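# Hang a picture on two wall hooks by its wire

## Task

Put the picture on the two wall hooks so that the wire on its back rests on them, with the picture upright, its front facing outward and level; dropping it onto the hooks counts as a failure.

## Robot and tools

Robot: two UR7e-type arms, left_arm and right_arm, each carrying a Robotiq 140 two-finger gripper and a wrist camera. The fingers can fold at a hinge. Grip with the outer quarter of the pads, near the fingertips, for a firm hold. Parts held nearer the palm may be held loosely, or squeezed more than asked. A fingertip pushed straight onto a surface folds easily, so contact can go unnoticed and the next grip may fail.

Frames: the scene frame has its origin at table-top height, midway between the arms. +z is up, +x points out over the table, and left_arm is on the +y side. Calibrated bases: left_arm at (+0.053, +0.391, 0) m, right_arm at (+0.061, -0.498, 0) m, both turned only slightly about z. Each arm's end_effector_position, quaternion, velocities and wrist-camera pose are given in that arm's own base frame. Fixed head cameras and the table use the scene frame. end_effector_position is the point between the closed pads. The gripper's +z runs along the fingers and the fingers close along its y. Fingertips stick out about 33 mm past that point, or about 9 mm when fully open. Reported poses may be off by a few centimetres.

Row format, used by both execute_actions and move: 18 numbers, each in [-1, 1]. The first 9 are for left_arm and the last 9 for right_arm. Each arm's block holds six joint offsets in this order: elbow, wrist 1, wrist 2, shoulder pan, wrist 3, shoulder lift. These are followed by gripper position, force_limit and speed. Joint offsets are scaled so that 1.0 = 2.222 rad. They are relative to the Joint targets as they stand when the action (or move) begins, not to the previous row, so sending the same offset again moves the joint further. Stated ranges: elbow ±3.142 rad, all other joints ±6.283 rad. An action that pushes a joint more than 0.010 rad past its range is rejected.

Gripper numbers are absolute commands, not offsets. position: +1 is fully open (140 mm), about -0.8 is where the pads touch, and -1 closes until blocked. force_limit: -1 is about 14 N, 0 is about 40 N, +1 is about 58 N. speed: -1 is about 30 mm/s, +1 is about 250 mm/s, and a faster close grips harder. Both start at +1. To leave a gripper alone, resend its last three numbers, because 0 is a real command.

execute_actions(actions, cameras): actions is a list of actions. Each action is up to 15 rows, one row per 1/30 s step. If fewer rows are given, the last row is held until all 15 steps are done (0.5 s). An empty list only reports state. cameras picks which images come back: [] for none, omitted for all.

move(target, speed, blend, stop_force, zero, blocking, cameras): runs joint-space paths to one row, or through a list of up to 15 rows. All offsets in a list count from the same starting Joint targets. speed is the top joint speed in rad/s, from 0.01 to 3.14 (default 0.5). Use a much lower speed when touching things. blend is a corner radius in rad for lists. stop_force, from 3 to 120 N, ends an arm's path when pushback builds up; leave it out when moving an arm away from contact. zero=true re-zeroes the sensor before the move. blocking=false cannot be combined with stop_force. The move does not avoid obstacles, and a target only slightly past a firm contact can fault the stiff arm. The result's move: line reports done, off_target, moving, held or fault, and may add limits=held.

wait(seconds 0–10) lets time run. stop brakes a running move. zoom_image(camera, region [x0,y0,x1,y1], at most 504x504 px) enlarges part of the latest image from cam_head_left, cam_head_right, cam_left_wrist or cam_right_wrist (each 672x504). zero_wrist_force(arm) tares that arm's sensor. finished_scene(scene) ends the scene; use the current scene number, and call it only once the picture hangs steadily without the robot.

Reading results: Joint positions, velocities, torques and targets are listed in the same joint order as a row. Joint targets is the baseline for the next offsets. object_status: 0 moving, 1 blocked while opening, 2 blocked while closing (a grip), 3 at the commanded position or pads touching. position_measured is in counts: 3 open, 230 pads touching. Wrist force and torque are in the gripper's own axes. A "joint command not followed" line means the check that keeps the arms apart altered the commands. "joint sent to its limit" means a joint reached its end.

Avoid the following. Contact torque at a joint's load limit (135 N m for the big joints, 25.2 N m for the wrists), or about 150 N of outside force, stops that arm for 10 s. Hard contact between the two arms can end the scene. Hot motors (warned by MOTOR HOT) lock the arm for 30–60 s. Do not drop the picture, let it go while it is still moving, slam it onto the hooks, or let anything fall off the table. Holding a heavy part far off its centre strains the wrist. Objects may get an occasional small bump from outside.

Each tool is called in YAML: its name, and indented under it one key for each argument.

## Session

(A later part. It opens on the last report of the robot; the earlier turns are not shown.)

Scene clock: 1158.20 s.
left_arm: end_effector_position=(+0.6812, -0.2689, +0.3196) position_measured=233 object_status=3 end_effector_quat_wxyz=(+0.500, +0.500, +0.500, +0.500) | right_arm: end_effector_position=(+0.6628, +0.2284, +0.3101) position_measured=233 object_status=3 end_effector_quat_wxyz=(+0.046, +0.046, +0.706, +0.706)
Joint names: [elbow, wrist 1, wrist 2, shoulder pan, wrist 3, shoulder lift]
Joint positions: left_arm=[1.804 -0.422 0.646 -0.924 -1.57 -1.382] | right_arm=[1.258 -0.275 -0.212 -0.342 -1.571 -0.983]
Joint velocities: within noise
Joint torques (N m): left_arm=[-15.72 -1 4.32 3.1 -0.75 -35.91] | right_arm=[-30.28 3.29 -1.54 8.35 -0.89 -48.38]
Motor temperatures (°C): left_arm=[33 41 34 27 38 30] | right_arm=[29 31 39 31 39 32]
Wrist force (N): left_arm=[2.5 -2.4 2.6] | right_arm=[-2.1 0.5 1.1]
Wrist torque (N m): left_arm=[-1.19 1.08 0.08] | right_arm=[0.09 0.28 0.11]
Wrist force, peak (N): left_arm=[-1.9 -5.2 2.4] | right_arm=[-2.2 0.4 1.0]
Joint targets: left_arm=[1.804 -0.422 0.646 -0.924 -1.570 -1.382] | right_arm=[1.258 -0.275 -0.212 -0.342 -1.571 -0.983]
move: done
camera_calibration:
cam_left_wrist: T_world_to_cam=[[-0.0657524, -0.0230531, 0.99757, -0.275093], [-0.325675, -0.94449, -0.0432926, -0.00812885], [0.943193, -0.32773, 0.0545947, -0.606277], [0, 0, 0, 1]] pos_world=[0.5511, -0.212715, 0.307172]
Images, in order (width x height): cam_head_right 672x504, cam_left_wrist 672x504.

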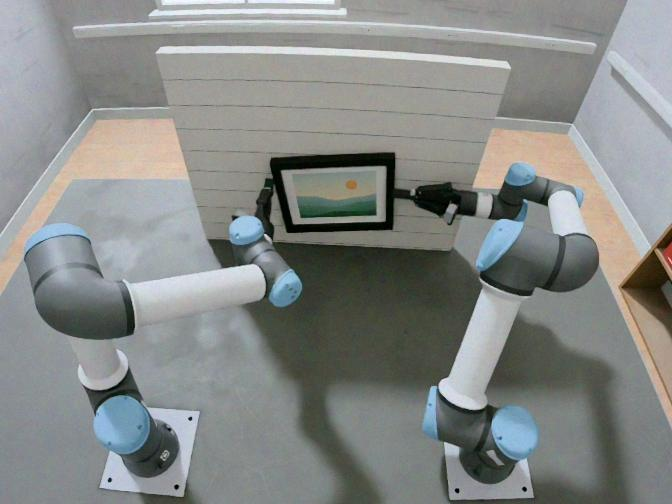

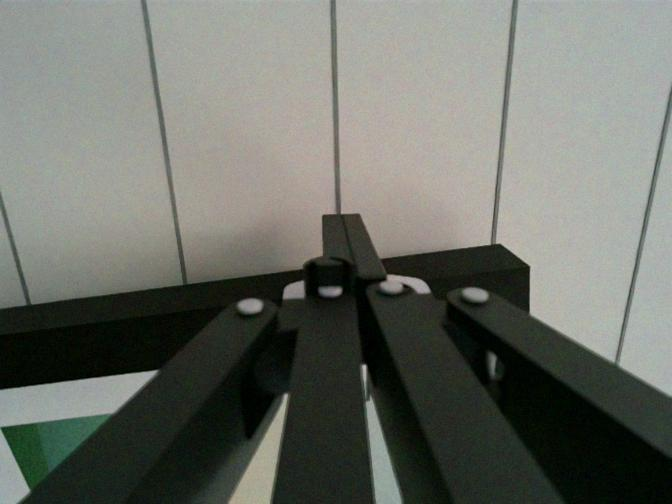

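move:
  target: [0,0,0,0,0,0,-1,0.4,-1,-0.0067,0.0025,-0.018,-0.018,0,0.0042,-1,1,0]
  speed: 0.05
  cameras: []

move:
  target: [0.016,-0.0022,0.016,0.016,0,-0.0134,-1,0.4,-1,0,0,0,0,0,0,-1,1,0]
  speed: 0.03
  cameras: ["cam_left_wrist","cam_head_right"]

zoom_image:
  camera: "cam_head_right"
  region: [255, 135, 415, 255]

Scene clock: 1165.87 s.
left_arm: end_effector_position=(+0.6812, -0.2688, +0.3196) position_measured=233 object_status=3 end_effector_quat_wxyz=(+0.500, +0.500, +0.500, +0.500) | right_arm: end_effector_position=(+0.6626, +0.2019, +0.3099) position_measured=233 object_status=3 end_effector_quat_wxyz=(+0.046, +0.046, +0.706, +0.706) end_effector_velocity=(+0.001, +0.001, +0.000) end_effector_angular_velocity=(-0.001, -0.003, -0.003)
Joint names: [elbow, wrist 1, wrist 2, shoulder pan, wrist 3, shoulder lift]
Joint positions: left_arm=[1.804 -0.422 0.646 -0.924 -1.57 -1.382] | right_arm=[1.242 -0.269 -0.252 -0.382 -1.571 -0.973]
Joint velocities: left_arm=[within noise] | right_arm=[-0.001 -0.002 0.005 0.002 0 0]
Joint torques (N m): left_arm=[-14.34 -2.72 2.72 5.96 -0.8 -37.1] | right_arm=[-20.89 2.62 2.38 13.43 -0.89 -51.33]
Motor temperatures (°C): left_arm=[33 41 34 27 38 30] | right_arm=[29 31 39 31 39 32]
Wrist force (N): left_arm=[2.4 -3.5 2.1] | right_arm=[-1.8 0.4 1.0]
Wrist torque (N m): left_arm=[-1.26 0.99 0.07] | right_arm=[0.07 0.24 0.11]
Wrist force, peak (N): left_arm=[2.2 -3.9 2.1] | right_arm=[-1.8 0.2 1.8]
Joint targets: left_arm=[1.804 -0.422 0.646 -0.924 -1.570 -1.382] | right_arm=[1.243 -0.269 -0.252 -0.382 -1.571 -0.974]
move: done
No camera images: "cameras" was empty.

Scene clock: 1167.30 s.
left_arm: end_effector_position=(+0.6820, -0.2448, +0.3195) position_measured=233 object_status=3 end_effector_quat_wxyz=(+0.499, +0.500, +0.500, +0.500) | right_arm: end_effector_position=(+0.6627, +0.2022, +0.3099) position_measured=233 object_status=3 end_effector_quat_wxyz=(+0.046, +0.046, +0.706, +0.706)
Joint names: [elbow, wrist 1, wrist 2, shoulder pan, wrist 3, shoulder lift]
Joint positions: left_arm=[1.84 -0.427 0.682 -0.888 -1.57 -1.412] | right_arm=[1.243 -0.269 -0.252 -0.382 -1.571 -0.974]
Joint velocities: within noise
Joint torques (N m): left_arm=[-30.14 -2.31 -1.24 -9.62 -0.81 -23.18] | right_arm=[-9.29 -2.09 2.27 13.63 -1.02 -55.13]
Motor temperatures (°C): left_arm=[33 41 34 27 38 30] | right_arm=[29 31 39 31 39 32]
Wrist force (N): left_arm=[-4.8 -4.3 2.2] | right_arm=[-2.0 0.4 1.0]
Wrist torque (N m): left_arm=[-1.19 0.87 0.13] | right_arm=[0.08 0.29 0.11]
Wrist force, peak (N): left_arm=[-5.1 -4.4 2.1] | right_arm=[-2.2 0.4 1.1]
Joint targets: left_arm=[1.839 -0.427 0.682 -0.889 -1.570 -1.412] | right_arm=[1.243 -0.269 -0.252 -0.382 -1.571 -0.974]
move: done
camera_calibration:
cam_left_wrist: T_world_to_cam=[[-0.0650687, -0.0238269, 0.997596, -0.275014], [-0.325595, -0.944494, -0.0437957, 0.0149432], [0.943268, -0.327663, 0.053699, -0.599011], [0, 0, 0, 1]] pos_world=[0.551998, -0.188712, 0.307174]
Images, in order (width x height): cam_head_right 672x504, cam_left_wrist 672x504.

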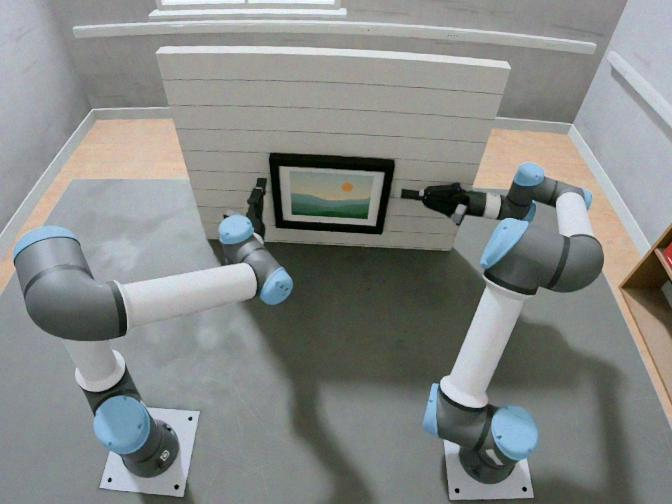

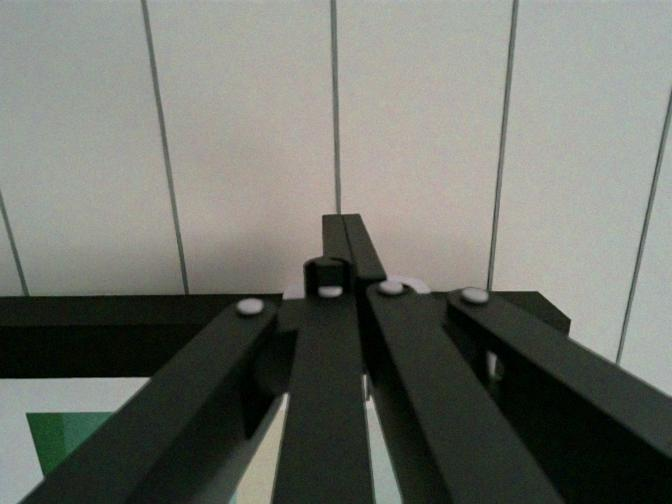

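Scaled by 3.150.

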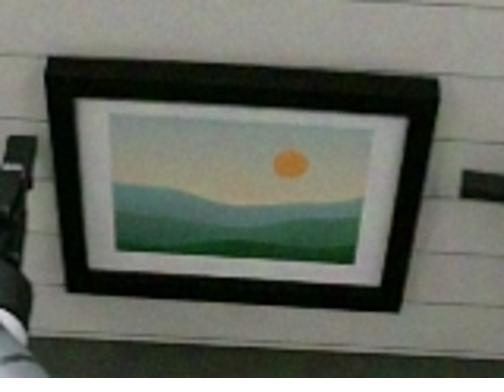

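move:
  target: [0,0,0,0,0,0,-1,0.4,-1,0.0111,-0.0042,0.0296,0.0296,0,-0.0069,-1,1,0]
  speed: 0.02
  stop_force: 6
  cameras: ["cam_head_right"]

zoom_image:
  camera: "cam_head_right"
  region: [255, 135, 415, 255]

move:
  target: [0,0,0,0,0,0,-1,0.4,-1,-0.0111,0.0042,-0.0296,-0.0296,0,0.0069,-1,1,0]
  speed: 0.05
  cameras: ["cam_left_wrist","cam_head_right"]

zoom_image:
  camera: "cam_head_right"
  region: [255, 135, 415, 255]

Scene clock: 1188.00 s.
left_arm: end_effector_position=(+0.6820, -0.2450, +0.3196) position_measured=233 object_status=3 end_effector_quat_wxyz=(+0.499, +0.500, +0.500, +0.500) | right_arm: end_effector_position=(+0.6622, +0.2453, +0.3100) position_measured=233 object_status=3 end_effector_quat_wxyz=(+0.046, +0.046, +0.706, +0.706)
Joint names: [elbow, wrist 1, wrist 2, shoulder pan, wrist 3, shoulder lift]
Joint positions: left_arm=[1.839 -0.427 0.682 -0.889 -1.57 -1.412] | right_arm=[1.267 -0.279 -0.186 -0.316 -1.571 -0.989]
Joint velocities: within noise
Joint torques (N m): left_arm=[-19.34 -1.15 0.09 -9.64 -0.81 -24.81] | right_arm=[-32.28 0.75 -2.65 -10.68 -1.26 -42.34]
Motor temperatures (°C): left_arm=[33 41 34 27 38 30] | right_arm=[29 31 39 31 39 32]
Wrist force (N): left_arm=[-4.5 -3.9 2.2] | right_arm=[-2.2 -0.3 -2.1]
Wrist torque (N m): left_arm=[-1.11 0.80 0.13] | right_arm=[0.04 0.23 0.12]
Wrist force, peak (N): left_arm=[-4.7 -4.5 2.6] | right_arm=[-2.2 -0.3 -3.5]
Joint targets: left_arm=[1.839 -0.427 0.682 -0.889 -1.570 -1.412] | right_arm=[1.267 -0.278 -0.186 -0.316 -1.571 -0.989]
move: done
Images, in order (width x height): cam_head_right 672x504.

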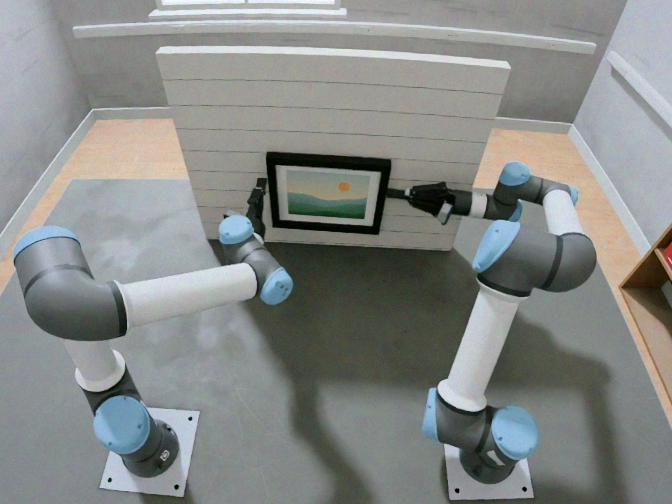

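Scaled by 3.150.

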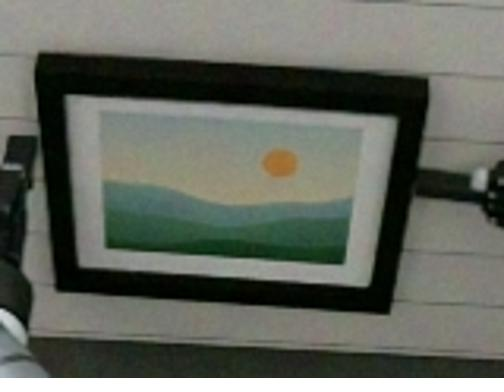

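Scene clock: 1189.57 s.
left_arm: end_effector_position=(+0.6820, -0.2450, +0.3196) position_measured=233 object_status=3 end_effector_quat_wxyz=(+0.499, +0.500, +0.500, +0.500) | right_arm: end_effector_position=(+0.6626, +0.2019, +0.3099) position_measured=233 object_status=3 end_effector_quat_wxyz=(+0.046, +0.046, +0.706, +0.706)
Joint names: [elbow, wrist 1, wrist 2, shoulder pan, wrist 3, shoulder lift]
Joint positions: left_arm=[1.839 -0.427 0.682 -0.889 -1.57 -1.412] | right_arm=[1.242 -0.269 -0.252 -0.382 -1.571 -0.973]
Joint velocities: within noise
Joint torques (N m): left_arm=[-16.29 -1.53 0.55 -9.51 -0.7 -25] | right_arm=[-20.23 2.43 2.5 14.58 -0.82 -50.51]
Motor temperatures (°C): left_arm=[33 41 34 27 38 30] | right_arm=[29 31 39 31 39 32]
Wrist force (N): left_arm=[-4.7 -4.1 2.5] | right_arm=[-1.9 0.3 1.1]
Wrist torque (N m): left_arm=[-1.16 0.86 0.13] | right_arm=[0.05 0.26 0.11]
Wrist force, peak (N): left_arm=[-4.9 -4.4 2.3] | right_arm=[-2.0 0.8 -1.6]
Joint targets: left_arm=[1.839 -0.427 0.682 -0.889 -1.570 -1.412] | right_arm=[1.243 -0.269 -0.252 -0.382 -1.571 -0.974]
move: done
camera_calibration:
cam_left_wrist: T_world_to_cam=[[-0.065165, -0.0237921, 0.997591, -0.274957], [-0.32568, -0.944465, -0.0437993, 0.0148079], [0.943232, -0.32775, 0.0537974, -0.599104], [0, 0, 0, 1]] pos_world=[0.551999, -0.188913, 0.307174]
Images, in order (width x height): cam_head_right 672x504, cam_left_wrist 672x504.

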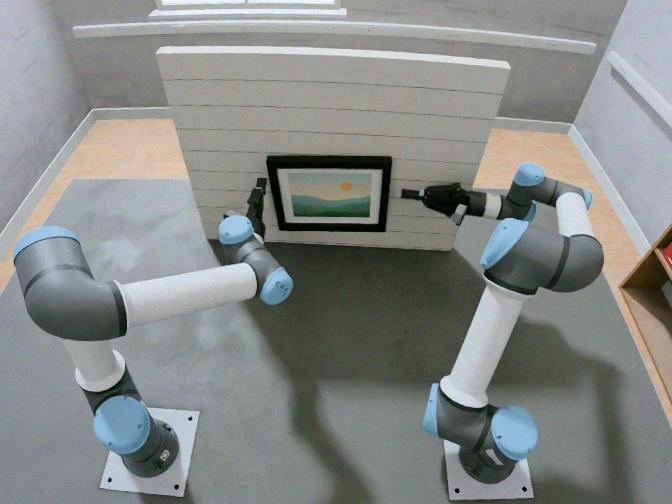

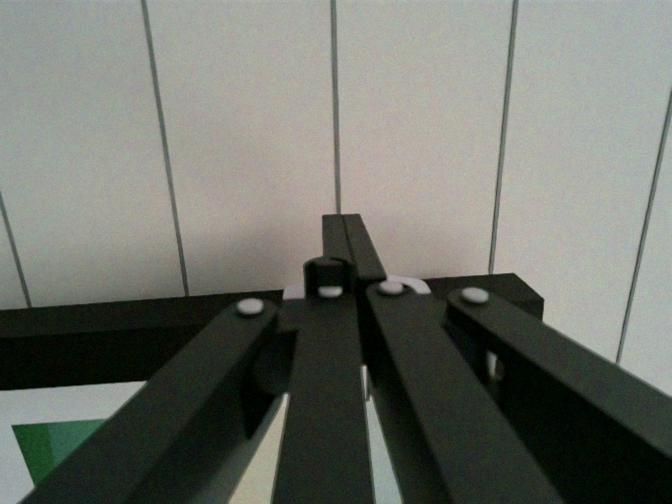

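Scaled by 3.150.

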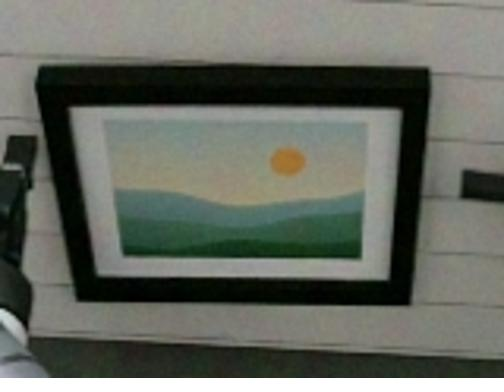

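move:
  target: [-0.0143,0.0020,-0.0143,-0.0143,0,0.0120,-1,0.4,-1,0,0,0,0,0,0,-1,1,0]
  speed: 0.015
  stop_force: 9
  cameras: []

move:
  target: [0.0143,-0.0020,0.0143,0.0143,0,-0.0120,-1,0.4,-1,0,0,0,0,0,0,-1,1,0]
  speed: 0.03
  cameras: ["cam_left_wrist","cam_head_right"]

zoom_image:
  camera: "cam_head_right"
  region: [255, 135, 415, 255]

Scene clock: 1203.77 s.
left_arm: end_effector_position=(+0.6813, -0.2663, +0.3196) position_measured=233 object_status=3 end_effector_quat_wxyz=(+0.500, +0.500, +0.500, +0.500) | right_arm: end_effector_position=(+0.6627, +0.2022, +0.3099) position_measured=233 object_status=3 end_effector_quat_wxyz=(+0.046, +0.046, +0.706, +0.706)
Joint names: [elbow, wrist 1, wrist 2, shoulder pan, wrist 3, shoulder lift]
Joint positions: left_arm=[1.808 -0.422 0.65 -0.92 -1.57 -1.385] | right_arm=[1.243 -0.269 -0.252 -0.382 -1.571 -0.974]
Joint velocities: within noise
Joint torques (N m): left_arm=[-10.21 -2.67 2.4 9.87 -0.77 -38.67] | right_arm=[-20.27 -0.86 1.61 12.71 -1.22 -54.39]
Motor temperatures (°C): left_arm=[33 41 34 27 38 30] | right_arm=[29 31 39 31 39 32]
Wrist force (N): left_arm=[-1.6 -4.2 2.5] | right_arm=[-1.8 0.3 1.3]
Wrist torque (N m): left_arm=[-1.16 1.02 0.12] | right_arm=[0.07 0.24 0.11]
Wrist force, peak (N): left_arm=[-5.1 -4.4 2.3] | right_arm=[-2.2 0.2 1.2]
Joint targets: left_arm=[1.808 -0.422 0.650 -0.920 -1.570 -1.385] | right_arm=[1.243 -0.269 -0.252 -0.382 -1.571 -0.974]
move: done
No camera images: "cameras" was empty.

Scene clock: 1205.07 s.
left_arm: end_effector_position=(+0.6820, -0.2448, +0.3195) position_measured=233 object_status=3 end_effector_quat_wxyz=(+0.499, +0.500, +0.500, +0.500) | right_arm: end_effector_position=(+0.6627, +0.2022, +0.3099) position_measured=233 object_status=3 end_effector_quat_wxyz=(+0.046, +0.046, +0.706, +0.706)
Joint names: [elbow, wrist 1, wrist 2, shoulder pan, wrist 3, shoulder lift]
Joint positions: left_arm=[1.84 -0.427 0.682 -0.888 -1.57 -1.412] | right_arm=[1.243 -0.269 -0.252 -0.382 -1.571 -0.974]
Joint velocities: within noise
Joint torques (N m): left_arm=[-29.57 -2.29 -1.21 -8.93 -0.84 -21.85] | right_arm=[-24.11 -0.69 1.27 12.96 -1.1 -54.43]
Motor temperatures (°C): left_arm=[33 41 34 27 38 30] | right_arm=[29 31 39 31 39 32]
Wrist force (N): left_arm=[-4.5 -3.9 2.4] | right_arm=[-1.9 0.4 1.1]
Wrist torque (N m): left_arm=[-1.13 0.80 0.13] | right_arm=[0.07 0.25 0.11]
Wrist force, peak (N): left_arm=[-4.8 -4.6 2.4] | right_arm=[-2.1 0.4 1.3]
Joint targets: left_arm=[1.839 -0.427 0.682 -0.889 -1.570 -1.412] | right_arm=[1.243 -0.269 -0.252 -0.382 -1.571 -0.974]
move: done
camera_calibration:
cam_left_wrist: T_world_to_cam=[[-0.0650687, -0.0238269, 0.997596, -0.275014], [-0.325595, -0.944494, -0.0437957, 0.0149432], [0.943268, -0.327663, 0.053699, -0.599011], [0, 0, 0, 1]] pos_world=[0.551998, -0.188712, 0.307174]
Images, in order (width x height): cam_head_right 672x504, cam_left_wrist 672x504.

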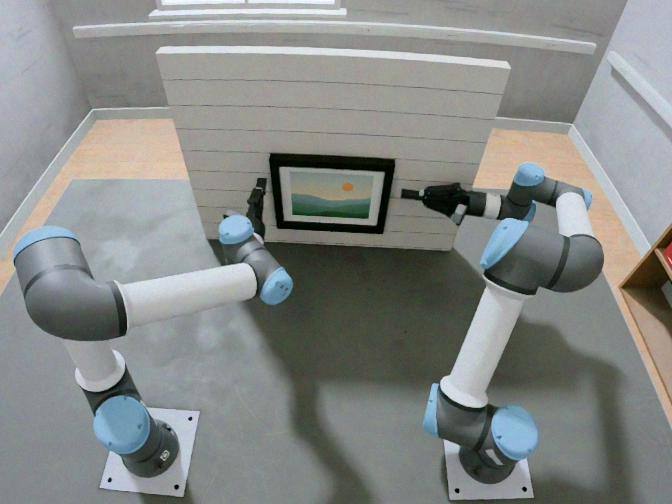

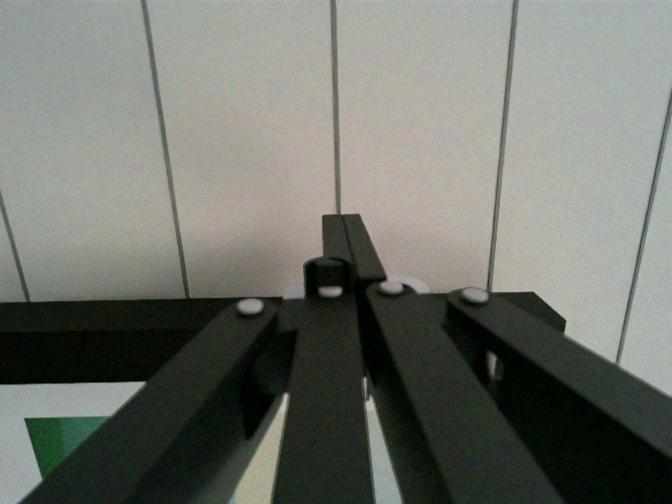

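Scaled by 3.150.

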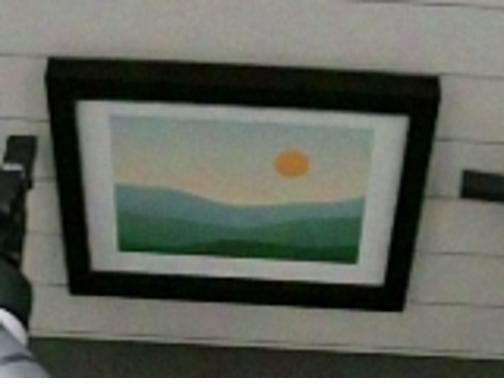

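move:
  target: [0,0,0,0,0,0,-1,0.4,-1,0.0096,-0.0036,0.0257,0.0257,0,-0.0060,-1,1,0]
  speed: 0.02
  stop_force: 6
  cameras: []

move:
  target: [0,0,0,0,0,0,-1,0.4,-1,-0.0096,0.0036,-0.0257,-0.0257,0,0.0060,-1,1,0]
  speed: 0.05
  cameras: ["cam_left_wrist","cam_head_right"]

zoom_image:
  camera: "cam_head_right"
  region: [255, 135, 415, 255]

Scene clock: 1219.53 s.
left_arm: end_effector_position=(+0.6820, -0.2450, +0.3196) position_measured=233 object_status=3 end_effector_quat_wxyz=(+0.499, +0.500, +0.500, +0.500) | right_arm: end_effector_position=(+0.6624, +0.2396, +0.3101) position_measured=233 object_status=3 end_effector_quat_wxyz=(+0.046, +0.046, +0.706, +0.706)
Joint names: [elbow, wrist 1, wrist 2, shoulder pan, wrist 3, shoulder lift]
Joint positions: left_arm=[1.839 -0.427 0.682 -0.889 -1.57 -1.412] | right_arm=[1.264 -0.277 -0.195 -0.325 -1.571 -0.987]
Joint velocities: within noise
Joint torques (N m): left_arm=[-19.46 -1.29 0.38 -9.04 -0.84 -24.52] | right_arm=[-31.83 0.85 -2.59 -12.42 -1.24 -43.09]
Motor temperatures (°C): left_arm=[33 41 34 27 38 30] | right_arm=[29 31 39 31 39 32]
Wrist force (N): left_arm=[-4.6 -3.8 2.4] | right_arm=[-2.3 0.1 -1.1]
Wrist torque (N m): left_arm=[-1.11 0.83 0.13] | right_arm=[0.04 0.23 0.12]
Wrist force, peak (N): left_arm=[-5.0 -4.2 2.6] | right_arm=[-2.2 -0.7 -2.2]
Joint targets: left_arm=[1.839 -0.427 0.682 -0.889 -1.570 -1.412] | right_arm=[1.264 -0.277 -0.195 -0.325 -1.571 -0.987]
move: done
No camera images: "cameras" was empty.

Scene clock: 1220.93 s.
left_arm: end_effector_position=(+0.6820, -0.2450, +0.3196) position_measured=233 object_status=3 end_effector_quat_wxyz=(+0.499, +0.500, +0.500, +0.500) | right_arm: end_effector_position=(+0.6626, +0.2019, +0.3099) position_measured=233 object_status=3 end_effector_quat_wxyz=(+0.046, +0.046, +0.706, +0.706)
Joint names: [elbow, wrist 1, wrist 2, shoulder pan, wrist 3, shoulder lift]
Joint positions: left_arm=[1.839 -0.427 0.682 -0.889 -1.57 -1.412] | right_arm=[1.242 -0.269 -0.252 -0.382 -1.571 -0.973]
Joint velocities: within noise
Joint torques (N m): left_arm=[-16.55 -1.64 0.61 -9.13 -0.81 -25.31] | right_arm=[-20.82 2.7 2.53 14.45 -1.32 -51.82]
Motor temperatures (°C): left_arm=[33 41 34 27 38 30] | right_arm=[29 31 39 31 39 32]
Wrist force (N): left_arm=[-4.6 -4.7 2.5] | right_arm=[-1.9 0.3 0.9]
Wrist torque (N m): left_arm=[-1.29 0.82 0.13] | right_arm=[0.05 0.24 0.11]
Wrist force, peak (N): left_arm=[-4.6 -4.7 2.5] | right_arm=[-2.3 0.4 1.0]
Joint targets: left_arm=[1.839 -0.427 0.682 -0.889 -1.570 -1.412] | right_arm=[1.243 -0.269 -0.252 -0.382 -1.571 -0.974]
move: done
camera_calibration:
cam_left_wrist: T_world_to_cam=[[-0.065165, -0.0237921, 0.997591, -0.274957], [-0.32568, -0.944465, -0.0437993, 0.0148079], [0.943232, -0.32775, 0.0537974, -0.599104], [0, 0, 0, 1]] pos_world=[0.551999, -0.188913, 0.307174]
Images, in order (width x height): cam_head_right 672x504, cam_left_wrist 672x504.

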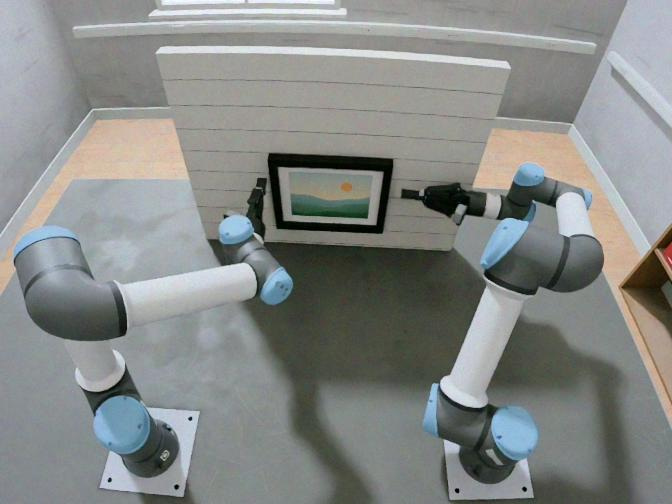

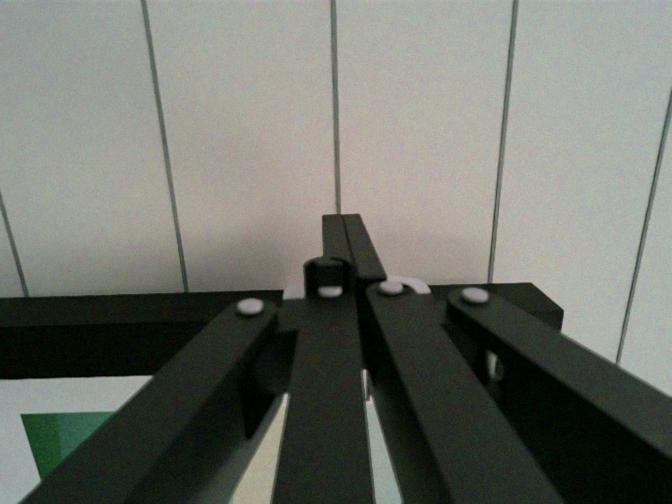

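Scaled by 3.150.

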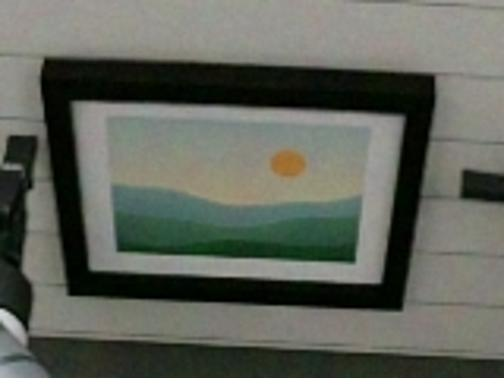

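move:
  target: [0.09,0,0,0,0,-0.09,-1,0.4,-1,0.09,0,0,-0.0675,0,-0.09,-1,1,0]
  speed: 0.2
  cameras: ["cam_head_right","cam_head_left"]

zoom_image:
  camera: "cam_head_right"
  region: [255, 135, 415, 255]

Scene clock: 1231.07 s.
left_arm: end_effector_position=(+0.6286, -0.1793, +0.3245) position_measured=233 object_status=3 end_effector_quat_wxyz=(+0.499, +0.500, +0.500, +0.500) | right_arm: end_effector_position=(+0.6212, +0.1386, +0.3504) position_measured=233 object_status=3 end_effector_quat_wxyz=(+0.099, +0.099, +0.700, +0.700)
Joint names: [elbow, wrist 1, wrist 2, shoulder pan, wrist 3, shoulder lift]
Joint positions: left_arm=[2.039 -0.427 0.682 -0.889 -1.57 -1.611] | right_arm=[1.443 -0.269 -0.252 -0.532 -1.571 -1.173]
Joint velocities: within noise
Joint torques (N m): left_arm=[-27.49 -2.48 1.25 -8.5 -0.71 -25.14] | right_arm=[-29.23 -1.79 1.68 10.32 -1.26 -43.86]
Motor temperatures (°C): left_arm=[33 41 34 27 38 30] | right_arm=[29 31 39 31 39 32]
Wrist force (N): left_arm=[-4.8 -4.6 2.2] | right_arm=[-1.9 0.4 1.1]
Wrist torque (N m): left_arm=[-1.24 0.83 0.12] | right_arm=[0.09 0.26 0.11]
Wrist force, peak (N): left_arm=[-5.4 -4.7 3.1] | right_arm=[-2.9 -0.5 2.1]
Joint targets: left_arm=[2.039 -0.427 0.682 -0.889 -1.570 -1.612] | right_arm=[1.443 -0.269 -0.252 -0.532 -1.571 -1.174]
move: done
Images, in order (width x height): cam_head_left 672x504, cam_head_right 672x504.

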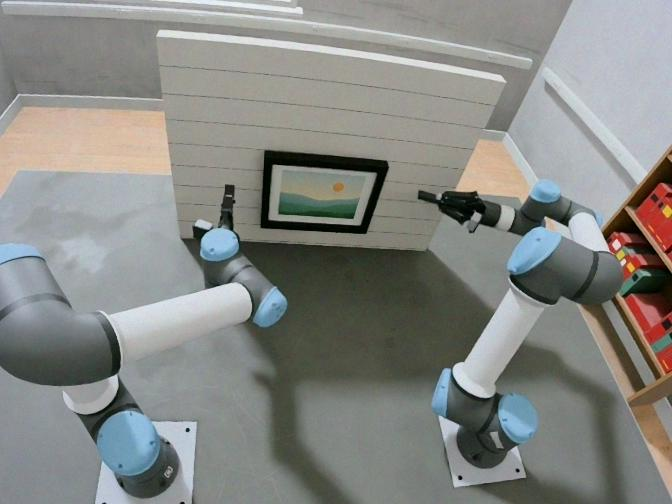

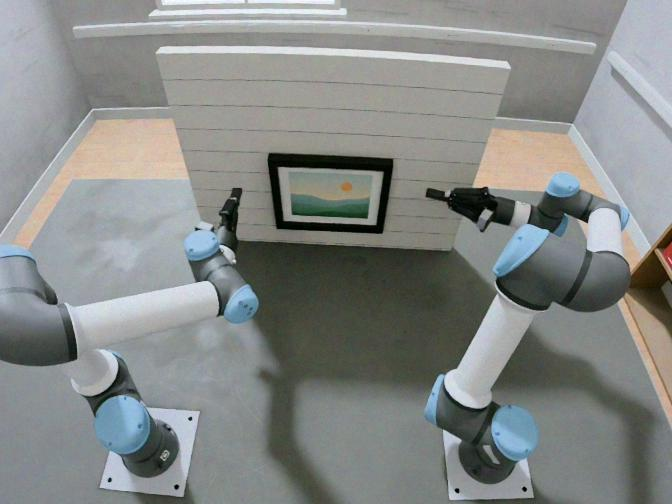

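Scaled by 3.150.

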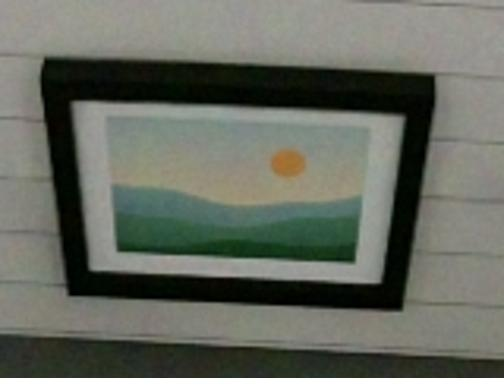

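Level and hanging steadily. Finish.

finished_scene:
  scene: 1

The scene is finished: the task was done.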